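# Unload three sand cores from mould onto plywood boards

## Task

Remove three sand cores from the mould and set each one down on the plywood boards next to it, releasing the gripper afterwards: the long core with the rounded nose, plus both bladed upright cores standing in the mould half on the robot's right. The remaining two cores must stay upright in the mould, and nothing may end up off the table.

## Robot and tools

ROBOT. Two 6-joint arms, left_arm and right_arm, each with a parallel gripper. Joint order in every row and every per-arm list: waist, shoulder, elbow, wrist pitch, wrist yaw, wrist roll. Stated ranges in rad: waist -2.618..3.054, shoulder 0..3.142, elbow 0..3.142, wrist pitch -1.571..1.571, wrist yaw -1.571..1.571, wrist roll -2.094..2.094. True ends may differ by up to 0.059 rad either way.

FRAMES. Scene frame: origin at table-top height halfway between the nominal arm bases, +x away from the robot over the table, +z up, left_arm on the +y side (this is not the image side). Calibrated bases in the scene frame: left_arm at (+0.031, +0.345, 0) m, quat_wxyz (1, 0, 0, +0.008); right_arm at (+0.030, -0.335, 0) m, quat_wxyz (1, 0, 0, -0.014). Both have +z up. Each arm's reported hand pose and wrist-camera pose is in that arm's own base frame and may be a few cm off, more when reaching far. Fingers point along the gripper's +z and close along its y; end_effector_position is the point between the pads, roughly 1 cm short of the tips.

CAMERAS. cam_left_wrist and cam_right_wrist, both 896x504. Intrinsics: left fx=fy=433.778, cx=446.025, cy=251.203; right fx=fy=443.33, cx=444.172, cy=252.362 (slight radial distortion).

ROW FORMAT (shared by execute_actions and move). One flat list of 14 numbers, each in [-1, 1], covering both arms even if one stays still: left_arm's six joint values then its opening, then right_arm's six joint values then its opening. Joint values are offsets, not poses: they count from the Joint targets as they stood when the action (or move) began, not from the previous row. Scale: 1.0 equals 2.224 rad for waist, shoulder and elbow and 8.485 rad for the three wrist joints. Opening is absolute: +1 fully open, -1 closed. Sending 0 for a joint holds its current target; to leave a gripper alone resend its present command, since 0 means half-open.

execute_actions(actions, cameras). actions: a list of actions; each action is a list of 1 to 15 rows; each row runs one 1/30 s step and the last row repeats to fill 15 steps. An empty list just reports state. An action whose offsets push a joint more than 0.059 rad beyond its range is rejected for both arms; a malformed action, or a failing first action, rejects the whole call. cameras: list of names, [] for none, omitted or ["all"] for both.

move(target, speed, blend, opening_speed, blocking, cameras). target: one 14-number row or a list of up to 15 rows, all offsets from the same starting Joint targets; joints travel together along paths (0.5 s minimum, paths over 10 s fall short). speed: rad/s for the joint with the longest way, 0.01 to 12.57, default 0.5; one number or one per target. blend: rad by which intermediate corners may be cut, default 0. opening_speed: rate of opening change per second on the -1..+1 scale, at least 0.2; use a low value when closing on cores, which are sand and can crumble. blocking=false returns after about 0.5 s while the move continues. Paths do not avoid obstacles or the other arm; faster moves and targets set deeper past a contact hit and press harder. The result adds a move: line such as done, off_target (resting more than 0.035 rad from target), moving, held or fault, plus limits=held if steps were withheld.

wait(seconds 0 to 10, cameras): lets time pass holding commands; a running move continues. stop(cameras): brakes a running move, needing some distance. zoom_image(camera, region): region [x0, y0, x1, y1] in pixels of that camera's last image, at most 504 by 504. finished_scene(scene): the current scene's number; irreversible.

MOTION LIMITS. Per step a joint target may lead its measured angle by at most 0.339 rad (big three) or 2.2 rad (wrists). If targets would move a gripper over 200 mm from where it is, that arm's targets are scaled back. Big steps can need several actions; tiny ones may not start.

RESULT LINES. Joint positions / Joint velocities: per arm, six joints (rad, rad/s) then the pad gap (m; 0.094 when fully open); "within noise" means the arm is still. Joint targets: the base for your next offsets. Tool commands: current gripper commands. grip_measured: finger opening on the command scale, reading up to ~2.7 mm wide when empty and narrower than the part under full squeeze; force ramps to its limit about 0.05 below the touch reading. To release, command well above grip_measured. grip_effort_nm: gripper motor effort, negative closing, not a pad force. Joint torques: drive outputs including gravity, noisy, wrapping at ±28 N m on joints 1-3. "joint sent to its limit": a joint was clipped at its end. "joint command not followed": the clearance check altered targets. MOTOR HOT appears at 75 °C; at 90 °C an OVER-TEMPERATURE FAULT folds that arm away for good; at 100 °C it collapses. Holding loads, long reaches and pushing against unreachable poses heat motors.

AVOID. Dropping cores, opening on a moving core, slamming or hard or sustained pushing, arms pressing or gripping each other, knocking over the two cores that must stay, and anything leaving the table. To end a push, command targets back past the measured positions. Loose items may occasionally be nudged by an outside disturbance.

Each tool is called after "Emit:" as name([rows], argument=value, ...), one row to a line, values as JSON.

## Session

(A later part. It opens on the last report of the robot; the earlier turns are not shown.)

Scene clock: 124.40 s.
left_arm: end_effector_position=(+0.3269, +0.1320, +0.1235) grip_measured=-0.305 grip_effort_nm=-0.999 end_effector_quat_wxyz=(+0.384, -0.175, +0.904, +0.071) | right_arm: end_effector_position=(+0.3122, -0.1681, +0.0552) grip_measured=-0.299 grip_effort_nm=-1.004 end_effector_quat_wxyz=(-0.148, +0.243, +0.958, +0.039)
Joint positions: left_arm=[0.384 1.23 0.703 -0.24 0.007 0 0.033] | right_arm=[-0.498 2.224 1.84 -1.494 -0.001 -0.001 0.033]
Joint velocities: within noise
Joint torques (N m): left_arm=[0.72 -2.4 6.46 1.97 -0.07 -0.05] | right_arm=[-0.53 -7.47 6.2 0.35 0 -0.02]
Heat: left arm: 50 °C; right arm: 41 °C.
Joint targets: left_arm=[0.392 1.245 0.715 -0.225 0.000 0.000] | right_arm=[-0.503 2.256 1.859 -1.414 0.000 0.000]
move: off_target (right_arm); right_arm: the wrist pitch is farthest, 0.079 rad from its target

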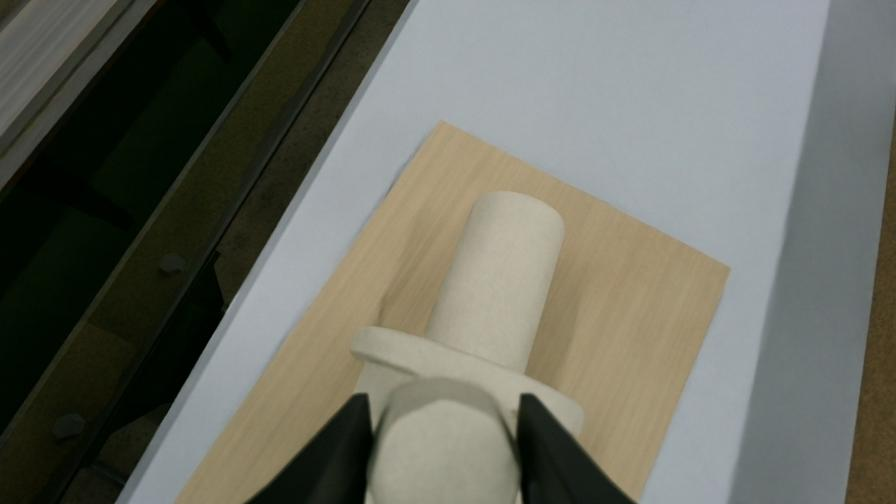

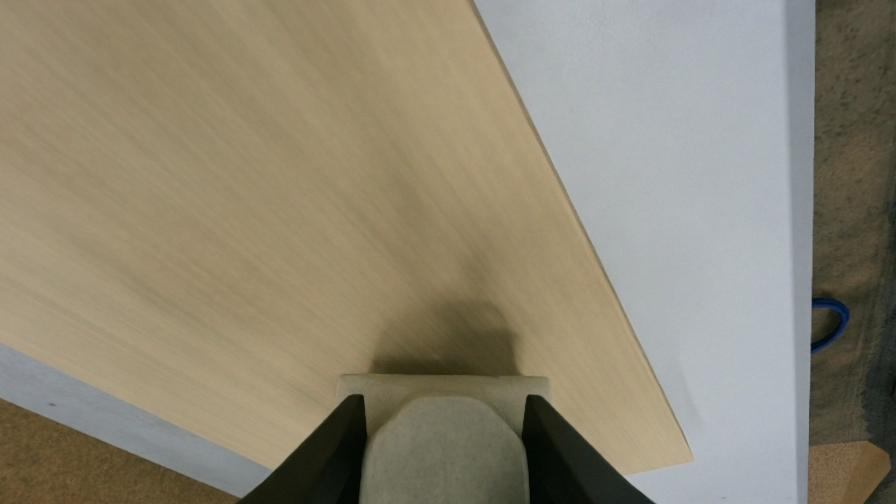

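Emit:
move(target=[0,-0.009,0,0,0,0,0.1,0,0.018,0.006,0.0055,0,0,-0.55], speed=0.08, opening_speed=0.25)

Emit:
move(target=[0,0,0,0,0,0,0.9,0,0.018,0.006,0.0055,0,0,-0.55], speed=0.08, opening_speed=0.6)

Scene clock: 131.17 s.
left_arm: end_effector_position=(+0.3266, +0.1321, +0.1232) grip_measured=+0.098 grip_effort_nm=0.125 end_effector_quat_wxyz=(+0.384, -0.175, +0.904, +0.072) | right_arm: end_effector_position=(+0.3155, -0.1698, +0.0504) grip_measured=-0.301 grip_effort_nm=-1.004 end_effector_quat_wxyz=(-0.152, +0.242, +0.957, +0.040)
Joint positions: left_arm=[0.385 1.23 0.703 -0.242 0.007 -0.001 0.052] | right_arm=[-0.498 2.252 1.864 -1.499 -0.002 -0.003 0.033]
Joint velocities: within noise
Joint torques (N m): left_arm=[0.65 -3.78 6.49 1.99 -0.07 -0.04] | right_arm=[-0.54 -6.67 5.22 0.8 0.02 0]
Heat: left arm: 48 °C; right arm: 41 °C.
Joint targets: left_arm=[0.392 1.225 0.715 -0.225 0.000 0.000] | right_arm=[-0.503 2.295 1.873 -1.368 0.000 0.000]
move: off_target (right_arm); right_arm: the wrist pitch is farthest, 0.131 rad from its target

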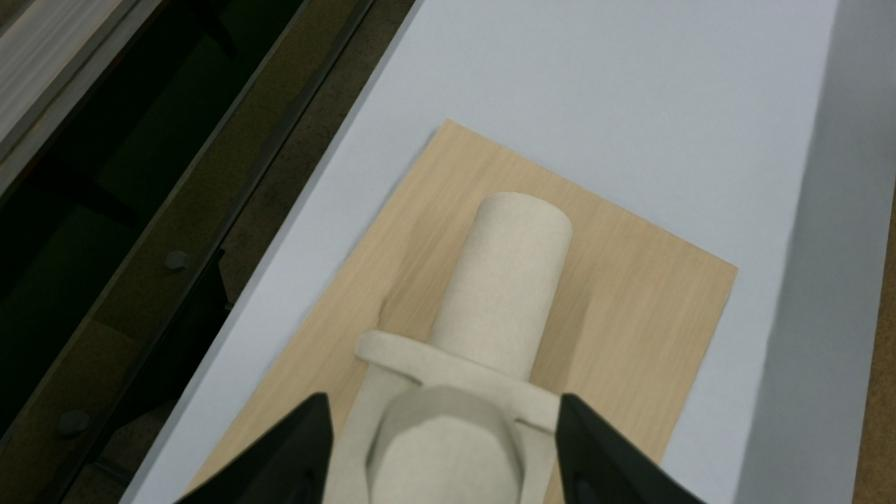

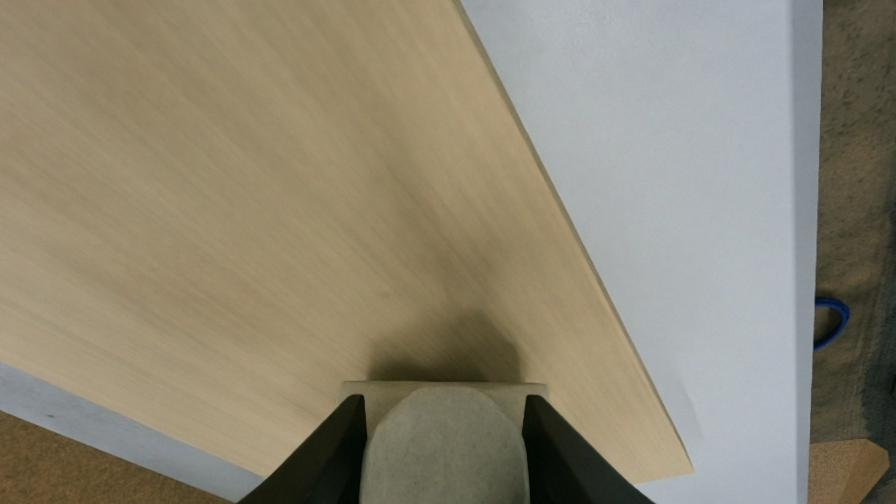

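Scene clock: 132.70 s.
left_arm: end_effector_position=(+0.3266, +0.1321, +0.1232) grip_measured=+0.898 grip_effort_nm=0.129 end_effector_quat_wxyz=(+0.384, -0.175, +0.904, +0.072) | right_arm: end_effector_position=(+0.3235, -0.1739, +0.0367) grip_measured=-0.304 grip_effort_nm=-1.009 end_effector_quat_wxyz=(-0.146, +0.242, +0.958, +0.039)
Joint positions: left_arm=[0.385 1.23 0.703 -0.242 0.007 -0.001 0.089] | right_arm=[-0.498 2.288 1.872 -1.459 -0.003 -0.004 0.033]
Joint velocities: within noise
Joint torques (N m): left_arm=[0.55 -3.93 6.49 2 -0.04 -0.04] | right_arm=[-0.53 -6.54 5.61 0.89 0.02 0.01]
Heat: left arm: 48 °C; right arm: 41 °C.
Joint targets: left_arm=[0.392 1.225 0.715 -0.225 0.000 0.000] | right_arm=[-0.503 2.336 1.886 -1.321 0.000 0.000]
move: off_target (right_arm); right_arm: the wrist pitch is farthest, 0.138 rad from its target

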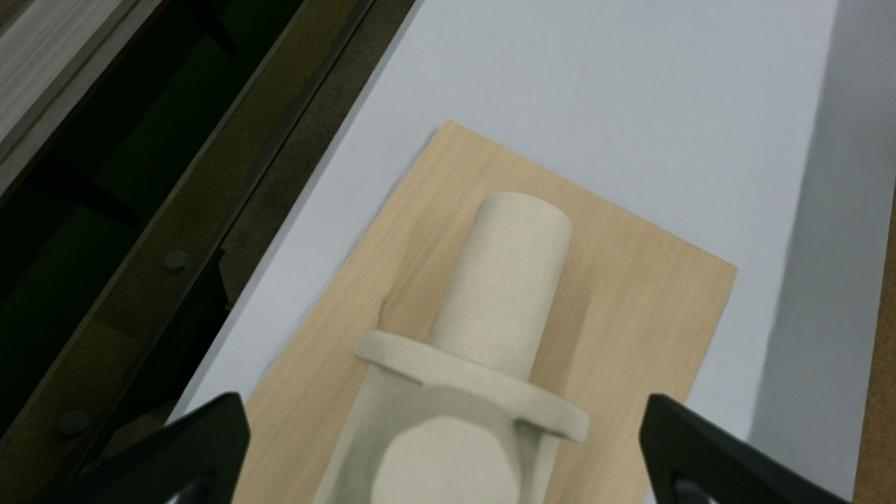

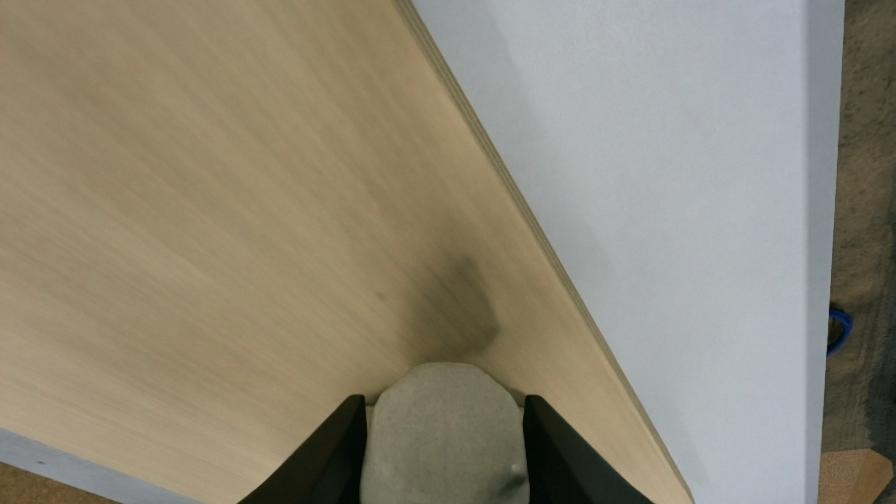

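Emit:
move(target=[0,-0.05,0.198,-0.0495,0,0,1,0,0.009,0.006,0.0,0,0,-0.55], speed=0.35)

Scene clock: 137.60 s.
left_arm: end_effector_position=(+0.3257, +0.1317, +0.2697) grip_measured=+0.998 grip_effort_nm=0.120 end_effector_quat_wxyz=(+0.441, -0.170, +0.877, +0.083) | right_arm: end_effector_position=(+0.3238, -0.1740, +0.0361) grip_measured=-0.304 grip_effort_nm=-0.999 end_effector_quat_wxyz=(-0.152, +0.242, +0.958, +0.041)
Joint positions: left_arm=[0.385 1.13 1.133 -0.644 0.007 -0.001 0.094] | right_arm=[-0.498 2.303 1.892 -1.476 -0.004 -0.004 0.033]
Joint velocities: within noise
Joint torques (N m): left_arm=[0.66 -4 7.46 1.95 -0.06 -0.07] | right_arm=[-0.53 -6.22 5.09 1.04 0.02 0.01]
Heat: left arm: 47 °C; right arm: 40 °C.
Joint targets: left_arm=[0.392 1.114 1.156 -0.645 0.000 0.000] | right_arm=[-0.503 2.356 1.900 -1.321 0.000 0.000]
move: off_target (right_arm); right_arm: the wrist pitch is farthest, 0.155 rad from its target

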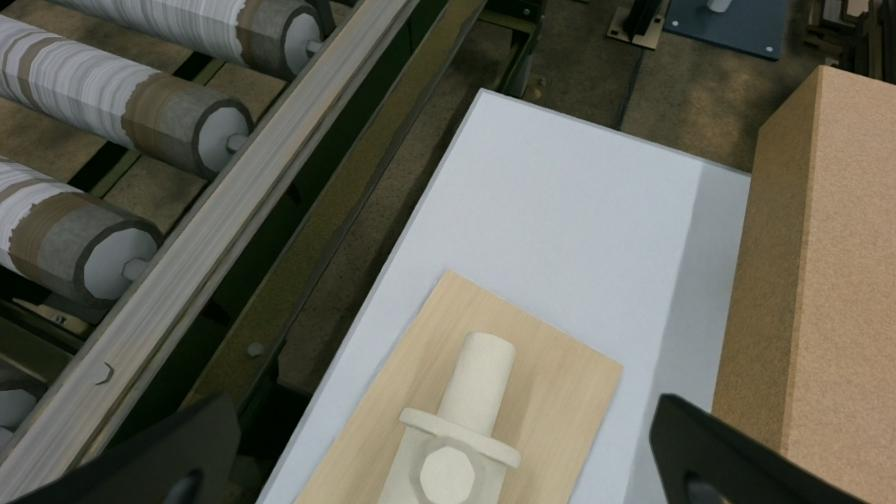

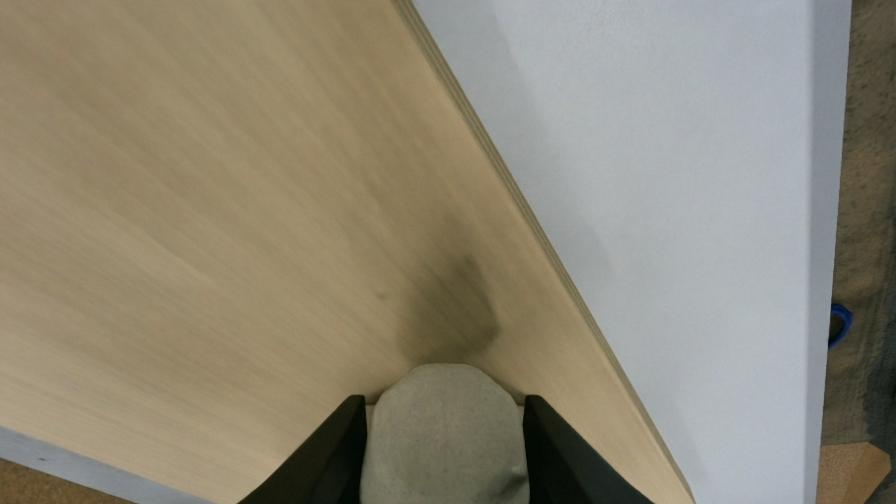

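Emit:
move(target=[0,0,0,0,0,0,1,0,-0.018,0.0,-0.013,0,0,0.3], speed=0.12, opening_speed=0.3)

Scene clock: 143.27 s.
left_arm: end_effector_position=(+0.3255, +0.1317, +0.2694) grip_measured=+0.998 grip_effort_nm=0.129 end_effector_quat_wxyz=(+0.440, -0.170, +0.878, +0.083) | right_arm: end_effector_position=(+0.3301, -0.1774, +0.0328) grip_measured=+0.297 grip_effort_nm=0.178 end_effector_quat_wxyz=(-0.139, +0.242, +0.960, +0.037)
Joint positions: left_arm=[0.385 1.13 1.133 -0.645 0.007 -0.001 0.094] | right_arm=[-0.498 2.306 1.893 -1.446 -0.004 -0.004 0.061]
Joint velocities: within noise
Joint torques (N m): left_arm=[0.64 -3.95 7.57 1.94 -0.06 -0.04] | right_arm=[-0.54 -9.66 5.07 -0.23 0.03 0.02]
Heat: left arm: 46 °C; right arm: 41 °C.
Joint targets: left_arm=[0.392 1.114 1.156 -0.645 0.000 0.000] | right_arm=[-0.503 2.316 1.900 -1.432 0.000 0.000]
move: done

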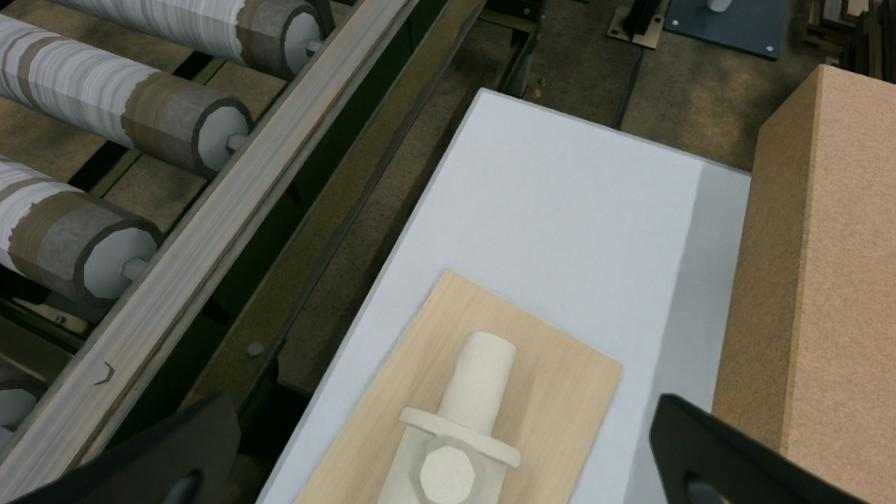

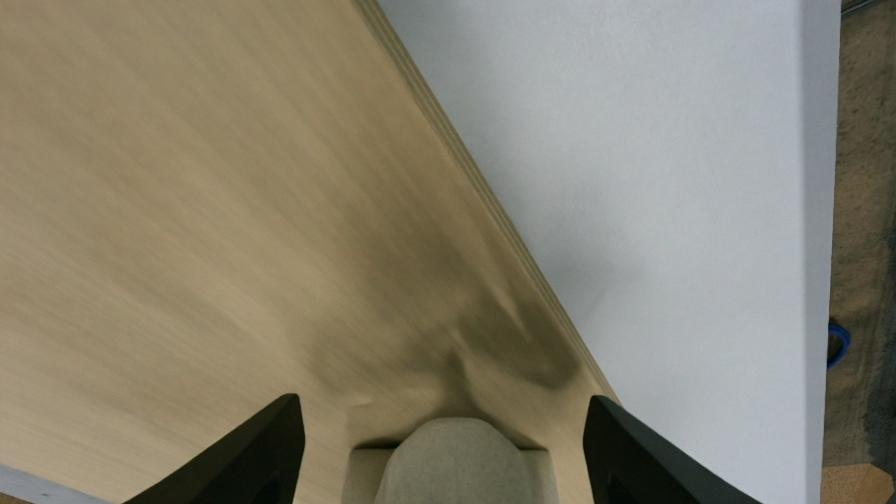

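Emit:
move([
  [0,0,0,0,0,0,1,0,-0.139,0,0,0,0,0.35],
  [0,0,0,0,0,0,1,0.1,-0.376,-0.036,0.0344,0,0,0.6],
  [0,0,0,0,0,0,1,0.4856,-0.376,-0.036,0.0344,0.0,0.0,1],
], speed=[0.25,0.6,0.7], blend=0.05, cameras=[])

Emit:
move(target=[0,0,0,0,0,0,1,0.0311,0.162,0.099,-0.0424,0.0206,0.0737,1], speed=0.6)

Scene clock: 158.53 s.
left_arm: end_effector_position=(+0.3255, +0.1317, +0.2694) grip_measured=+0.998 grip_effort_nm=0.120 end_effector_quat_wxyz=(+0.440, -0.170, +0.878, +0.083) | right_arm: end_effector_position=(+0.3161, +0.2066, +0.3416) grip_measured=+0.997 grip_effort_nm=0.178 end_effector_quat_wxyz=(+0.356, -0.265, +0.890, +0.106)
Joint positions: left_arm=[0.385 1.13 1.133 -0.645 0.007 -0.001 0.094] | right_arm=[0.575 1.481 1.829 -1.157 -0.002 -0.004 0.094]
Joint velocities: within noise
Joint torques (N m): left_arm=[0.66 -4 7.5 1.95 -0.07 -0.07] | right_arm=[0.16 -4.85 4.45 1.36 0.01 0]
Heat: left arm: 45 °C; right arm: 42 °C.
Joint targets: left_arm=[0.392 1.114 1.156 -0.645 0.000 0.000] | right_arm=[0.577 1.479 1.819 -1.140 0.000 0.000]
move: done; blend cut to 0 rad at target 2
No camera images: "cameras" was empty.

Scene clock: 160.40 s.
left_arm: end_effector_position=(+0.3255, +0.1317, +0.2694) grip_measured=+0.998 grip_effort_nm=0.129 end_effector_quat_wxyz=(+0.440, -0.170, +0.878, +0.083) | right_arm: end_effector_position=(+0.3240, +0.2066, +0.2371) grip_measured=+0.997 grip_effort_nm=0.178 end_effector_quat_wxyz=(+0.152, +0.000, +0.988, +0.011)
Joint positions: left_arm=[0.385 1.13 1.133 -0.645 0.007 -0.001 0.094] | right_arm=[0.64 1.836 2.01 -1.484 0.161 0.618 0.094]
Joint velocities: within noise
Joint torques (N m): left_arm=[0.64 -3.99 7.56 1.94 -0.05 -0.06] | right_arm=[0.57 -7.15 7.39 0.4 0.21 0.06]
Heat: left arm: 45 °C; right arm: 42 °C.
Joint targets: left_arm=[0.392 1.114 1.156 -0.645 0.000 0.000] | right_arm=[0.646 1.840 2.040 -1.500 0.175 0.626]
move: done

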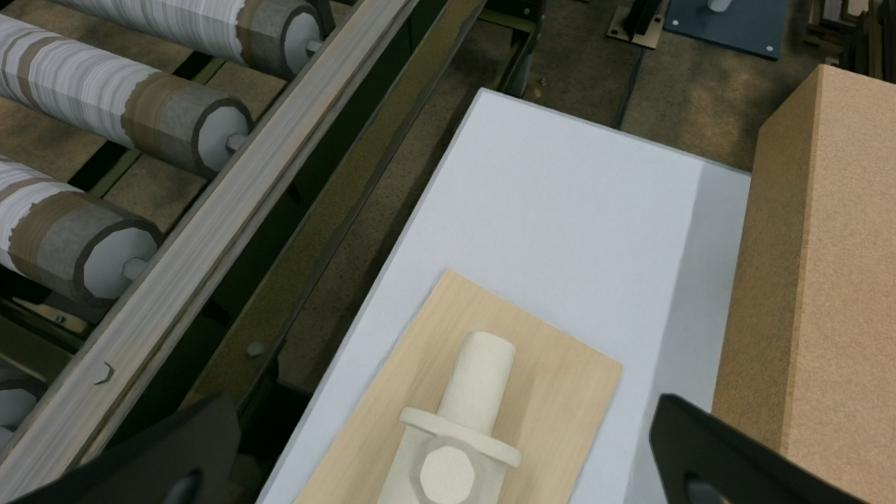

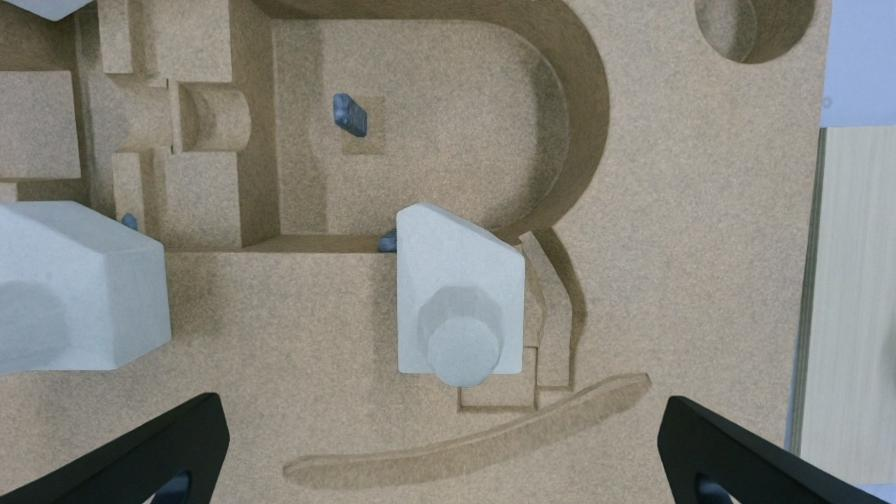

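Emit:
move(target=[0,0,0,0,0,0,1,0.0005,-0.0315,-0.1844,0.0358,-0.0005,-0.0009,1], speed=0.3, cameras=["cam_right_wrist"])

Scene clock: 174.33 s.
left_arm: end_effector_position=(+0.3255, +0.1317, +0.2694) grip_measured=+0.998 grip_effort_nm=0.125 end_effector_quat_wxyz=(+0.440, -0.170, +0.878, +0.083) | right_arm: end_effector_position=(+0.3207, +0.2041, +0.1523) grip_measured=+0.997 grip_effort_nm=0.178 end_effector_quat_wxyz=(+0.124, -0.003, +0.992, -0.009)
Joint positions: left_arm=[0.385 1.13 1.133 -0.645 0.007 -0.001 0.094] | right_arm=[0.64 1.804 1.638 -1.214 0.162 0.618 0.094]
Joint velocities: within noise
Joint torques (N m): left_arm=[0.69 -4 7.5 1.94 -0.05 -0.04] | right_arm=[0.68 -10.41 4.74 0.57 0.15 -0.04]
Heat: left arm: 44 °C; right arm: 42 °C.
Joint targets: left_arm=[0.392 1.114 1.156 -0.645 0.000 0.000] | right_arm=[0.647 1.769 1.629 -1.196 0.170 0.618]
move: done
Images, in order (width x height): cam_right_wrist 896x504.

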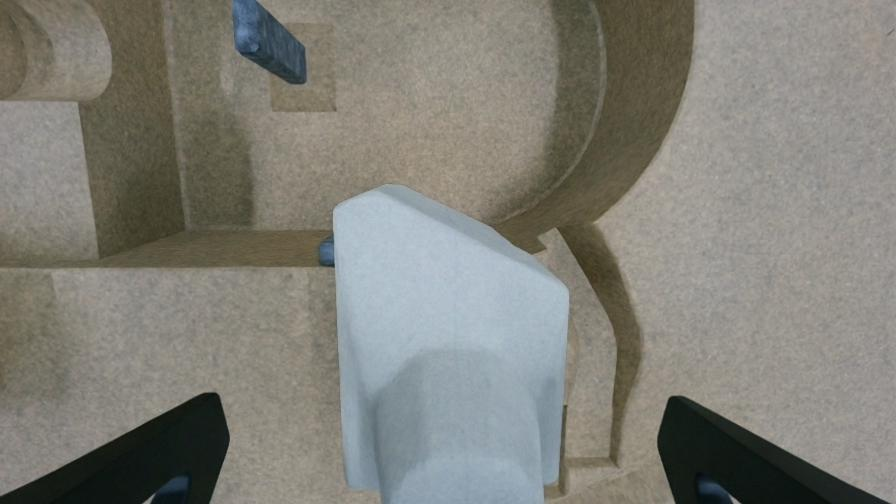

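Emit:
move(target=[0,0,0,0,0,0,1,0,-0.0119,-0.0148,0.0008,0,0,0.95], speed=0.15, cameras=["cam_right_wrist"])

Scene clock: 209.73 s.
left_arm: end_effector_position=(+0.3255, +0.1317, +0.2694) grip_measured=+0.998 grip_effort_nm=0.129 end_effector_quat_wxyz=(+0.440, -0.170, +0.878, +0.083) | right_arm: end_effector_position=(+0.3159, +0.2004, +0.1533) grip_measured=+0.953 grip_effort_nm=-0.129 end_effector_quat_wxyz=(+0.126, -0.003, +0.992, -0.008)
Joint positions: left_arm=[0.385 1.13 1.133 -0.645 0.007 -0.001 0.094] | right_arm=[0.64 1.777 1.607 -1.207 0.162 0.618 0.092]
Joint velocities: within noise
Joint torques (N m): left_arm=[0.62 -4.04 7.5 1.95 -0.03 -0.07] | right_arm=[0.65 -10.11 4.64 0.58 0.15 -0.04]
Heat: left arm: 44 °C; right arm: 46 °C.
Joint targets: left_arm=[0.392 1.114 1.156 -0.645 0.000 0.000] | right_arm=[0.647 1.743 1.597 -1.189 0.170 0.618]
move: done
Images, in order (width x height): cam_right_wrist 896x504.

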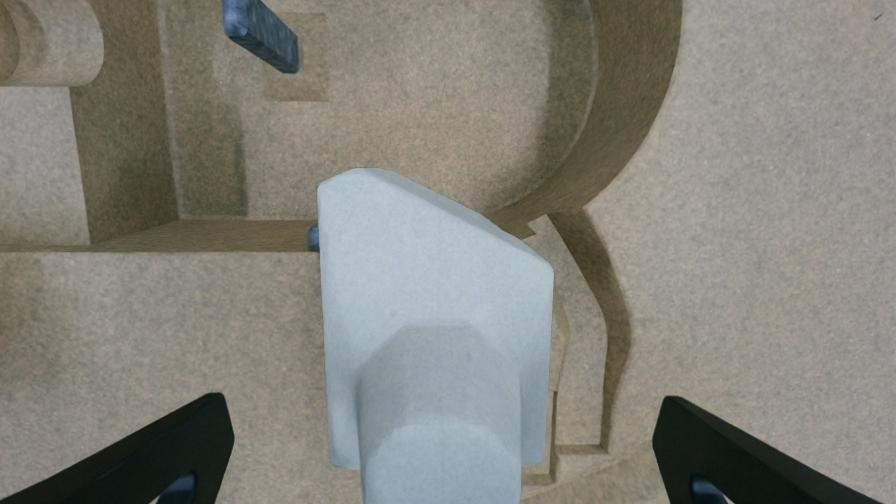

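Emit:
move(target=[0,0,0,0,0,0,1,0,-0.005,-0.006,0.0003,0,0,-0.55], speed=0.1, opening_speed=0.7, cameras=["cam_right_wrist"])

Scene clock: 216.20 s.
left_arm: end_effector_position=(+0.3255, +0.1317, +0.2694) grip_measured=+0.998 grip_effort_nm=0.120 end_effector_quat_wxyz=(+0.440, -0.170, +0.878, +0.083) | right_arm: end_effector_position=(+0.3137, +0.2008, +0.1534) grip_measured=-0.325 grip_effort_nm=-0.994 end_effector_quat_wxyz=(+0.127, -0.004, +0.992, -0.005)
Joint positions: left_arm=[0.385 1.13 1.133 -0.645 0.007 -0.001 0.094] | right_arm=[0.643 1.766 1.594 -1.199 0.159 0.618 0.032]
Joint velocities: within noise
Joint torques (N m): left_arm=[0.68 -3.97 7.5 1.96 -0.06 -0.05] | right_arm=[0.4 -10.02 4.64 0.54 0.18 -0.04]
Heat: left arm: 44 °C; right arm: 45 °C.
Joint targets: left_arm=[0.392 1.114 1.156 -0.645 0.000 0.000] | right_arm=[0.647 1.732 1.583 -1.186 0.171 0.618]
move: done
Images, in order (width x height): cam_right_wrist 896x504.

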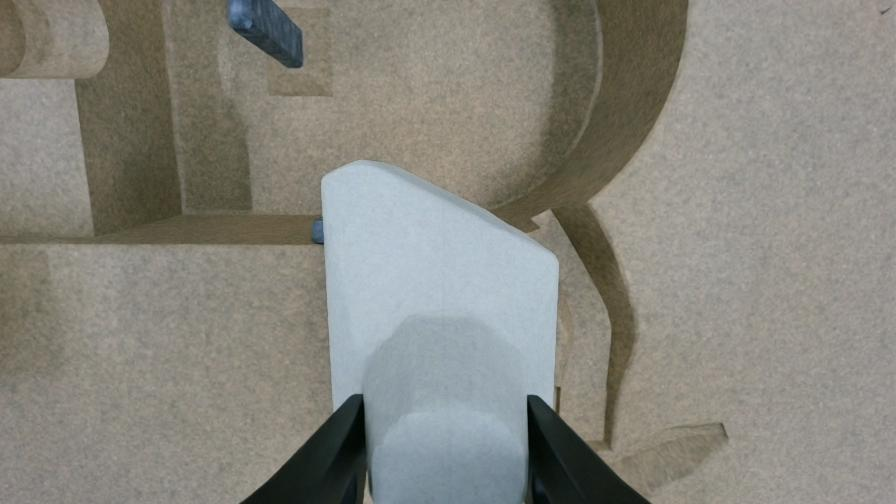

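Emit:
move([
  [0,0,0,0,0,0,1,0,0.0108,0.0944,-0.0172,0,0,-0.55],
  [0,0,0,0,0,0,1,0,0.027,0.2046,-0.0388,0,0,-0.55],
], speed=[0.1,0.25], blend=0.03, cameras=["cam_right_wrist"])

Scene clock: 226.37 s.
left_arm: end_effector_position=(+0.3255, +0.1317, +0.2694) grip_measured=+0.998 grip_effort_nm=0.129 end_effector_quat_wxyz=(+0.440, -0.170, +0.878, +0.083) | right_arm: end_effector_position=(+0.3091, +0.1978, +0.2438) grip_measured=-0.325 grip_effort_nm=-1.004 end_effector_quat_wxyz=(+0.143, -0.003, +0.990, +0.008)
Joint positions: left_arm=[0.385 1.13 1.133 -0.645 0.007 -0.001 0.094] | right_arm=[0.643 1.796 1.993 -1.527 0.157 0.618 0.032]
Joint velocities: within noise
Joint torques (N m): left_arm=[0.54 -4.01 7.5 1.94 -0.05 -0.07] | right_arm=[0.43 -7.35 8.54 0.59 0.2 -0.04]
Heat: left arm: 44 °C; right arm: 44 °C.
Joint targets: left_arm=[0.392 1.114 1.156 -0.645 0.000 0.000] | right_arm=[0.647 1.792 2.039 -1.516 0.171 0.618]
move: off_target (right_arm); right_arm: the elbow is farthest, 0.045 rad from its target
Images, in order (width x height): cam_right_wrist 896x504.

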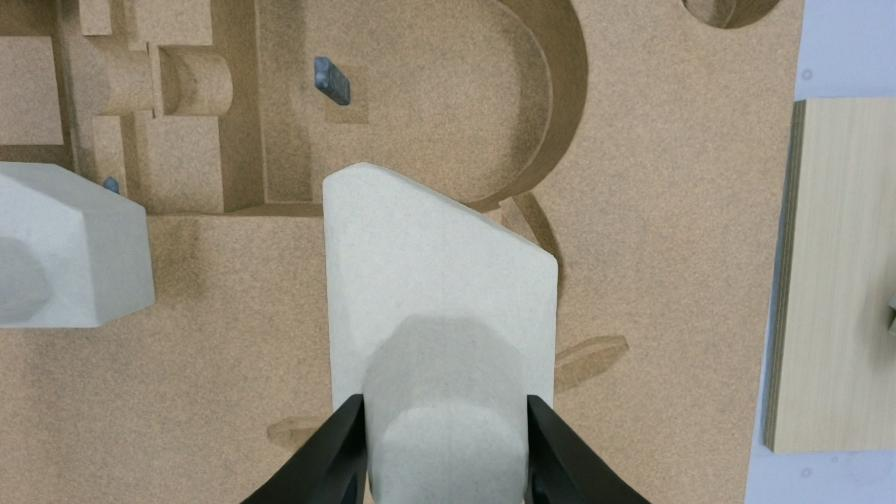

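Emit:
move([
  [0,0,0,0,0,0,1,0,-0.1493,-0.0805,0.0478,0,0,-0.55],
  [0,0,0,0,0,0,1,-0.3898,-0.3201,-0.3907,0.1209,-0.0202,-0.0728,-0.55],
  [0,0,0,0,0,0,1,-0.3898,-0.3201,-0.6246,0.1822,-0.0202,-0.0728,-0.55],
], speed=[0.4,0.45,0.3], blend=0.08)

Scene clock: 256.57 s.
left_arm: end_effector_position=(+0.3255, +0.1317, +0.2694) grip_measured=+0.998 grip_effort_nm=0.120 end_effector_quat_wxyz=(+0.440, -0.170, +0.878, +0.083) | right_arm: end_effector_position=(+0.3492, -0.0758, +0.1596) grip_measured=-0.325 grip_effort_nm=-1.009 end_effector_quat_wxyz=(+0.473, +0.097, +0.874, -0.052)
Joint positions: left_arm=[0.385 1.13 1.133 -0.645 0.007 -0.001 0.094] | right_arm=[-0.213 1.118 0.636 -0.097 0.006 0.005 0.032]
Joint velocities: within noise
Joint torques (N m): left_arm=[0.66 -3.96 7.57 1.94 -0.05 -0.05] | right_arm=[-0.57 -5.97 7.21 2.6 -0.08 -0.1]
Heat: left arm: 44 °C; right arm: 42 °C.
Joint targets: left_arm=[0.392 1.114 1.156 -0.645 0.000 0.000] | right_arm=[-0.220 1.080 0.649 0.030 -0.001 0.000]
move: off_target (right_arm); right_arm: the wrist pitch is farthest, 0.127 rad from its target

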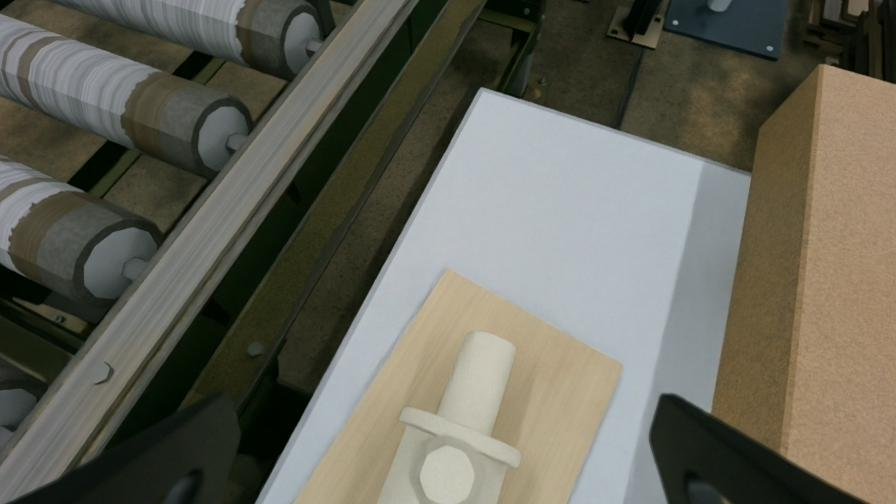

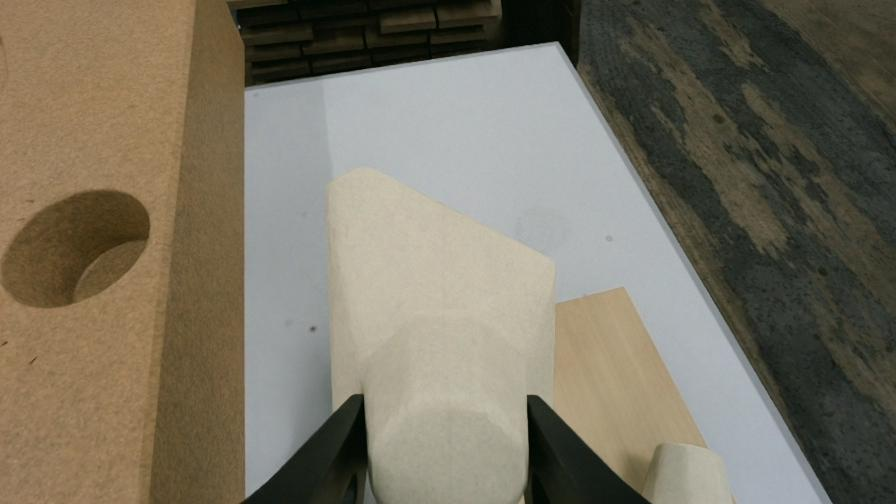

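Emit:
move([
  [-0.1,0.1358,0.3143,-0.0312,0,0,1,0,0,0,0,0,0,-0.55],
  [-0.482,0.1358,0.3143,-0.0312,0,0,1,0,0,0,0,0,0,-0.55],
], speed=[0.5,0.7], blend=0.1, cameras=["cam_left_wrist"])

Scene clock: 262.83 s.
left_arm: end_effector_position=(+0.3086, -0.2477, +0.4190) grip_measured=+0.998 grip_effort_nm=0.120 end_effector_quat_wxyz=(+0.487, +0.285, +0.807, -0.174) | right_arm: end_effector_position=(+0.3493, -0.0758, +0.1598) grip_measured=-0.325 grip_effort_nm=-1.004 end_effector_quat_wxyz=(+0.473, +0.097, +0.874, -0.052)
Joint positions: left_arm=[-0.676 1.407 1.83 -0.906 0.006 0 0.094] | right_arm=[-0.213 1.118 0.636 -0.097 0.006 0.005 0.032]
Joint velocities: within noise
Joint torques (N m): left_arm=[-0.18 -3.56 6.76 2.06 -0.03 -0.07] | right_arm=[-0.58 -5.94 7.17 2.6 -0.08 -0.09]
Heat: left arm: 44 °C; right arm: 42 °C.
Joint targets: left_arm=[-0.680 1.416 1.855 -0.910 0.000 0.000] | right_arm=[-0.220 1.080 0.649 0.030 -0.001 0.000]
move: off_target (right_arm); right_arm: the wrist pitch is farthest, 0.127 rad from its target
Images, in order (width x height): cam_left_wrist 896x504.

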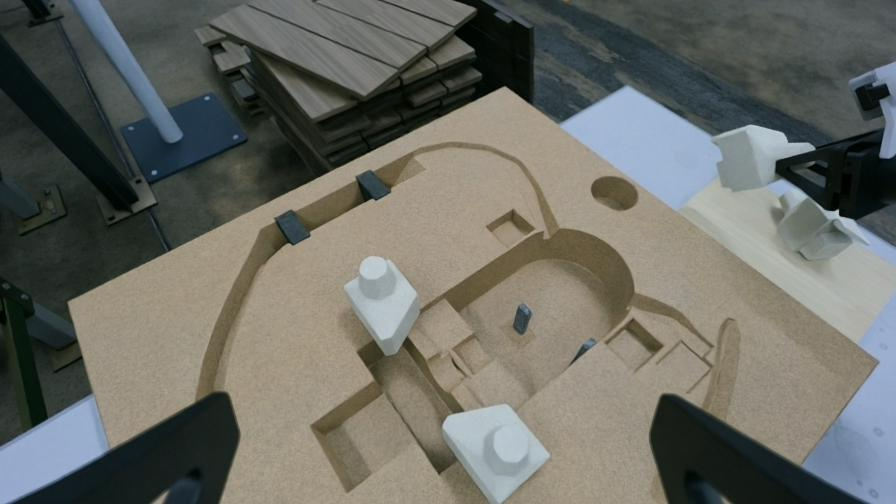

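Emit:
zoom_image(camera="cam_left_wrist", region=[640, 60, 896, 300])

Scaled by 1.969.

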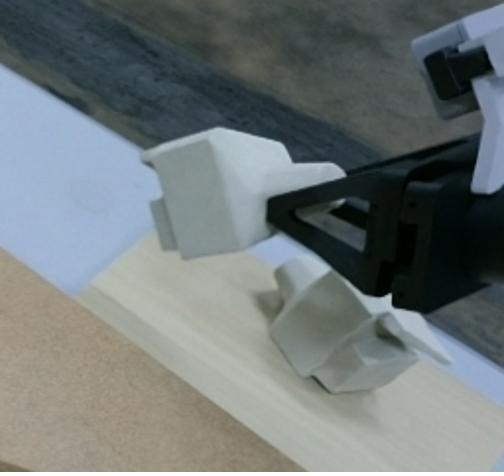

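Emit:
move(target=[0,0,0,0,0,0,1,0,0.0045,-0.085,0.0231,0,0,-0.55], speed=0.12)

Emit:
zoom_image(camera="cam_left_wrist", region=[640, 60, 896, 300])

Scene clock: 269.63 s.
left_arm: end_effector_position=(+0.3085, -0.2476, +0.4188) grip_measured=+0.998 grip_effort_nm=0.125 end_effector_quat_wxyz=(+0.487, +0.285, +0.807, -0.174) | right_arm: end_effector_position=(+0.3351, -0.0727, +0.1167) grip_measured=-0.325 grip_effort_nm=-1.004 end_effector_quat_wxyz=(+0.476, +0.097, +0.873, -0.053)
Joint positions: left_arm=[-0.676 1.407 1.83 -0.907 0.006 0 0.094] | right_arm=[-0.213 1.118 0.45 0.096 0.006 0.005 0.032]
Joint velocities: within noise
Joint torques (N m): left_arm=[-0.25 -3.41 6.89 2.06 -0.04 -0.06] | right_arm=[-0.58 -4.85 6.64 2.63 -0.08 -0.1]
Heat: left arm: 43 °C; right arm: 42 °C.
Joint targets: left_arm=[-0.680 1.416 1.855 -0.910 0.000 0.000] | right_arm=[-0.220 1.090 0.460 0.226 -0.001 0.000]
move: off_target (right_arm); right_arm: the wrist pitch is farthest, 0.130 rad from its target

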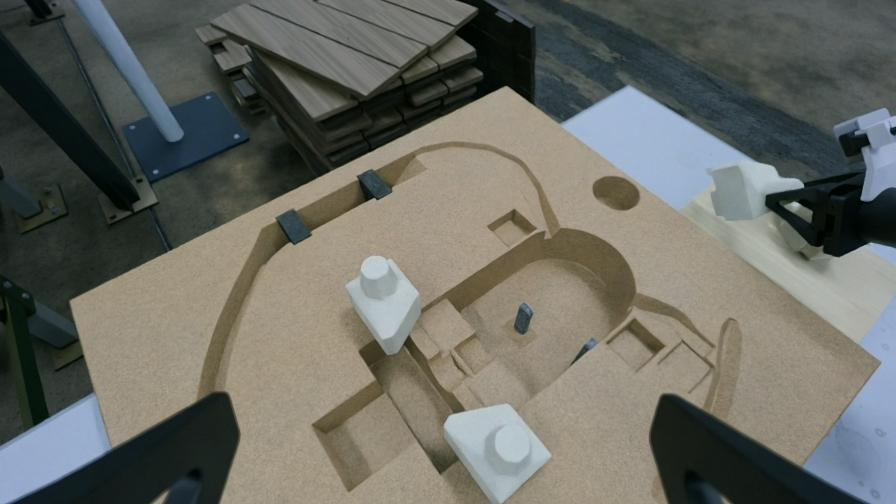

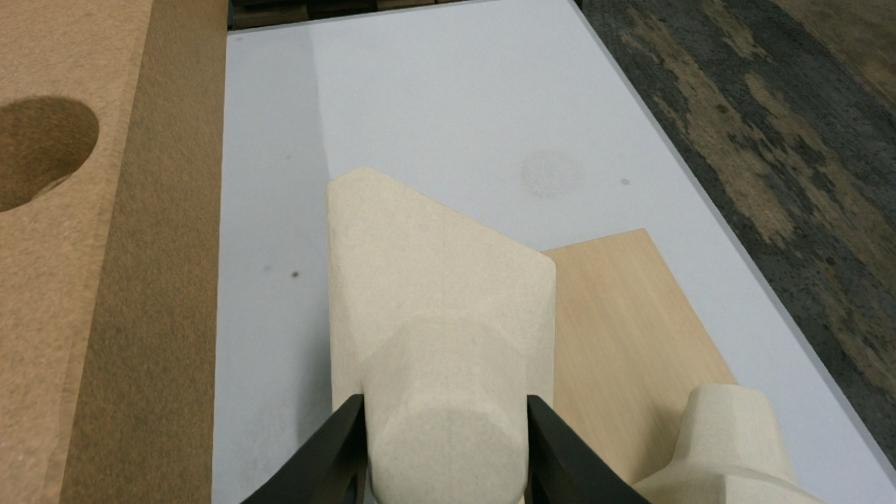

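Scaled by 1.969.

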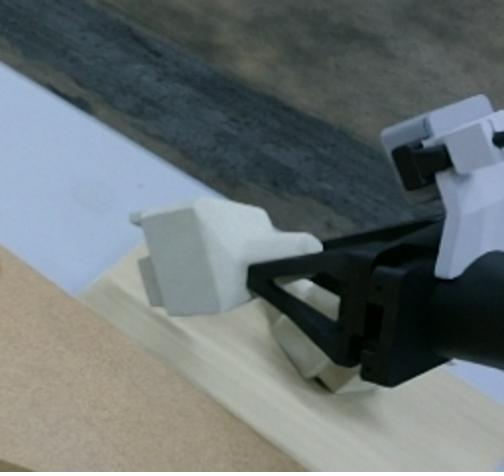

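Emit:
move([
  [0,0,0,0,0,0,1,-0.0135,0.0,-0.01,0.003,0,0,-0.55],
  [0,0,0,0,0,0,1,-0.0135,0.0022,-0.042,0.0108,0,0,-0.55],
], speed=0.09)

Emit:
zoom_image(camera="cam_left_wrist", region=[640, 60, 896, 300])

Scene clock: 277.83 s.
left_arm: end_effector_position=(+0.3085, -0.2476, +0.4188) grip_measured=+0.998 grip_effort_nm=0.120 end_effector_quat_wxyz=(+0.487, +0.285, +0.807, -0.174) | right_arm: end_effector_position=(+0.3222, -0.0799, +0.0956) grip_measured=-0.325 grip_effort_nm=-0.999 end_effector_quat_wxyz=(+0.474, +0.110, +0.871, -0.059)
Joint positions: left_arm=[-0.676 1.407 1.83 -0.907 0.006 0 0.094] | right_arm=[-0.244 1.118 0.357 0.186 0.005 0.004 0.032]
Joint velocities: within noise
Joint torques (N m): left_arm=[-0.32 -3.59 6.84 2.05 -0.05 -0.07] | right_arm=[-0.55 -4.23 6.41 2.66 -0.07 -0.09]
Heat: left arm: 43 °C; right arm: 43 °C.
Joint targets: left_arm=[-0.680 1.416 1.855 -0.910 0.000 0.000] | right_arm=[-0.250 1.095 0.367 0.318 -0.001 0.000]
move: off_target (right_arm); right_arm: the wrist pitch is farthest, 0.131 rad from its target

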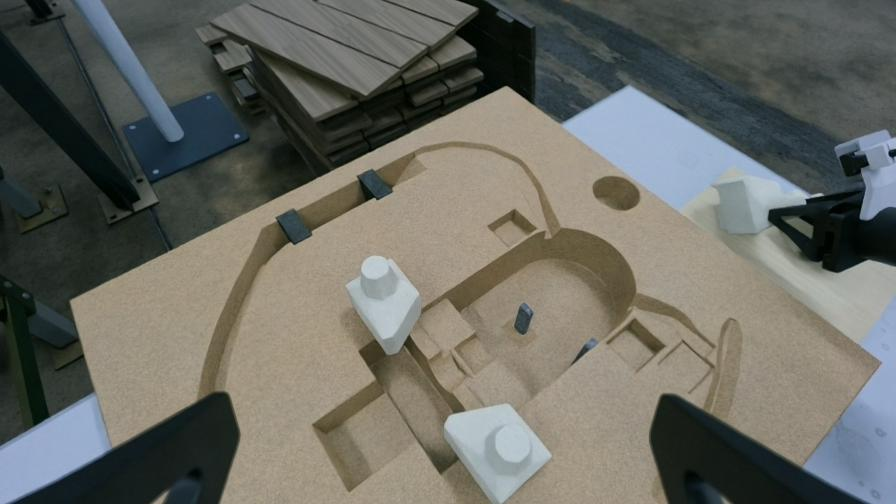

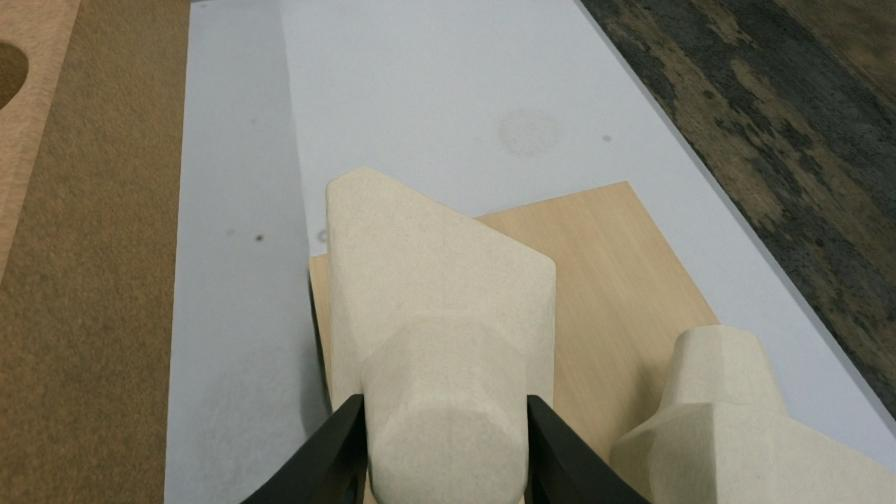

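Scaled by 1.969.

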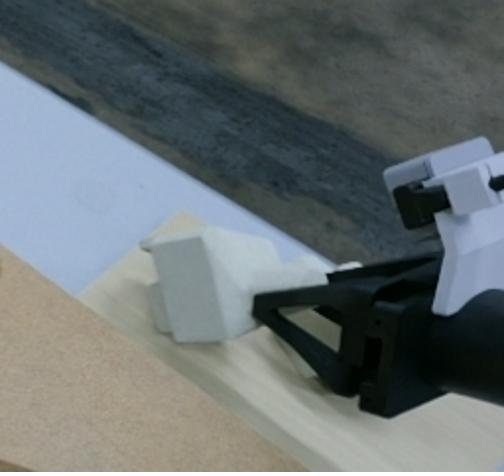

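Emit:
move(target=[0,0,0,0,0,0,1,0,0.0022,-0.042,0.0108,0,0,-0.55], speed=0.08)

Emit:
zoom_image(camera="cam_left_wrist", region=[640, 60, 896, 300])

Scene clock: 282.83 s.
left_arm: end_effector_position=(+0.3085, -0.2476, +0.4188) grip_measured=+0.998 grip_effort_nm=0.125 end_effector_quat_wxyz=(+0.487, +0.285, +0.807, -0.174) | right_arm: end_effector_position=(+0.3165, -0.0785, +0.0865) grip_measured=-0.325 grip_effort_nm=-1.009 end_effector_quat_wxyz=(+0.493, +0.108, +0.861, -0.062)
Joint positions: left_arm=[-0.676 1.407 1.83 -0.907 0.006 0 0.094] | right_arm=[-0.244 1.118 0.273 0.313 0.005 0.003 0.032]
Joint velocities: within noise
Joint torques (N m): left_arm=[-0.2 -3.52 6.79 2.06 -0.03 -0.06] | right_arm=[-0.55 -3.62 5.46 2.37 -0.07 -0.06]
Heat: left arm: 42 °C; right arm: 43 °C.
Joint targets: left_arm=[-0.680 1.416 1.855 -0.910 0.000 0.000] | right_arm=[-0.250 1.100 0.273 0.410 -0.001 0.000]
move: off_target (right_arm); right_arm: the wrist pitch is farthest, 0.097 rad from its target

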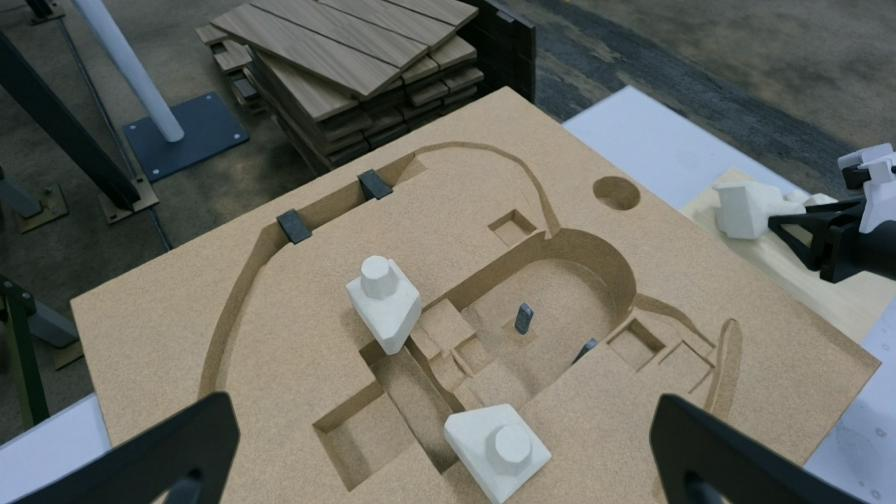

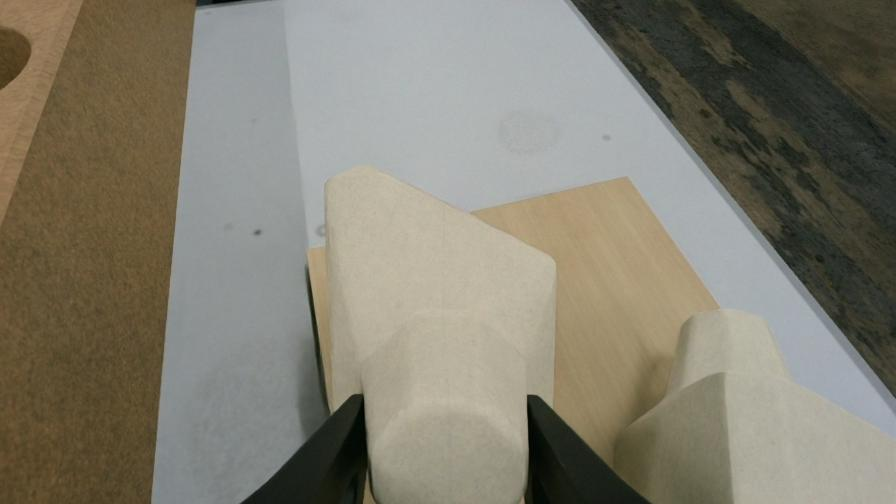

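Scaled by 1.969.

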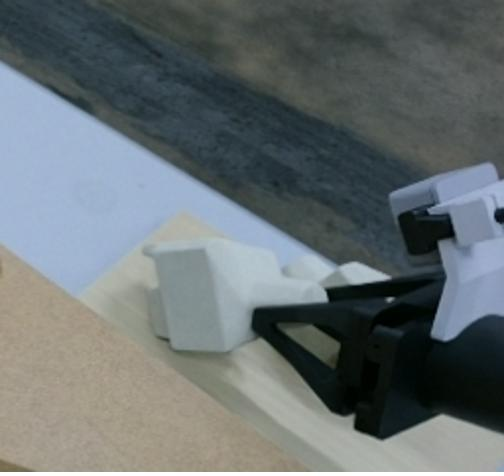

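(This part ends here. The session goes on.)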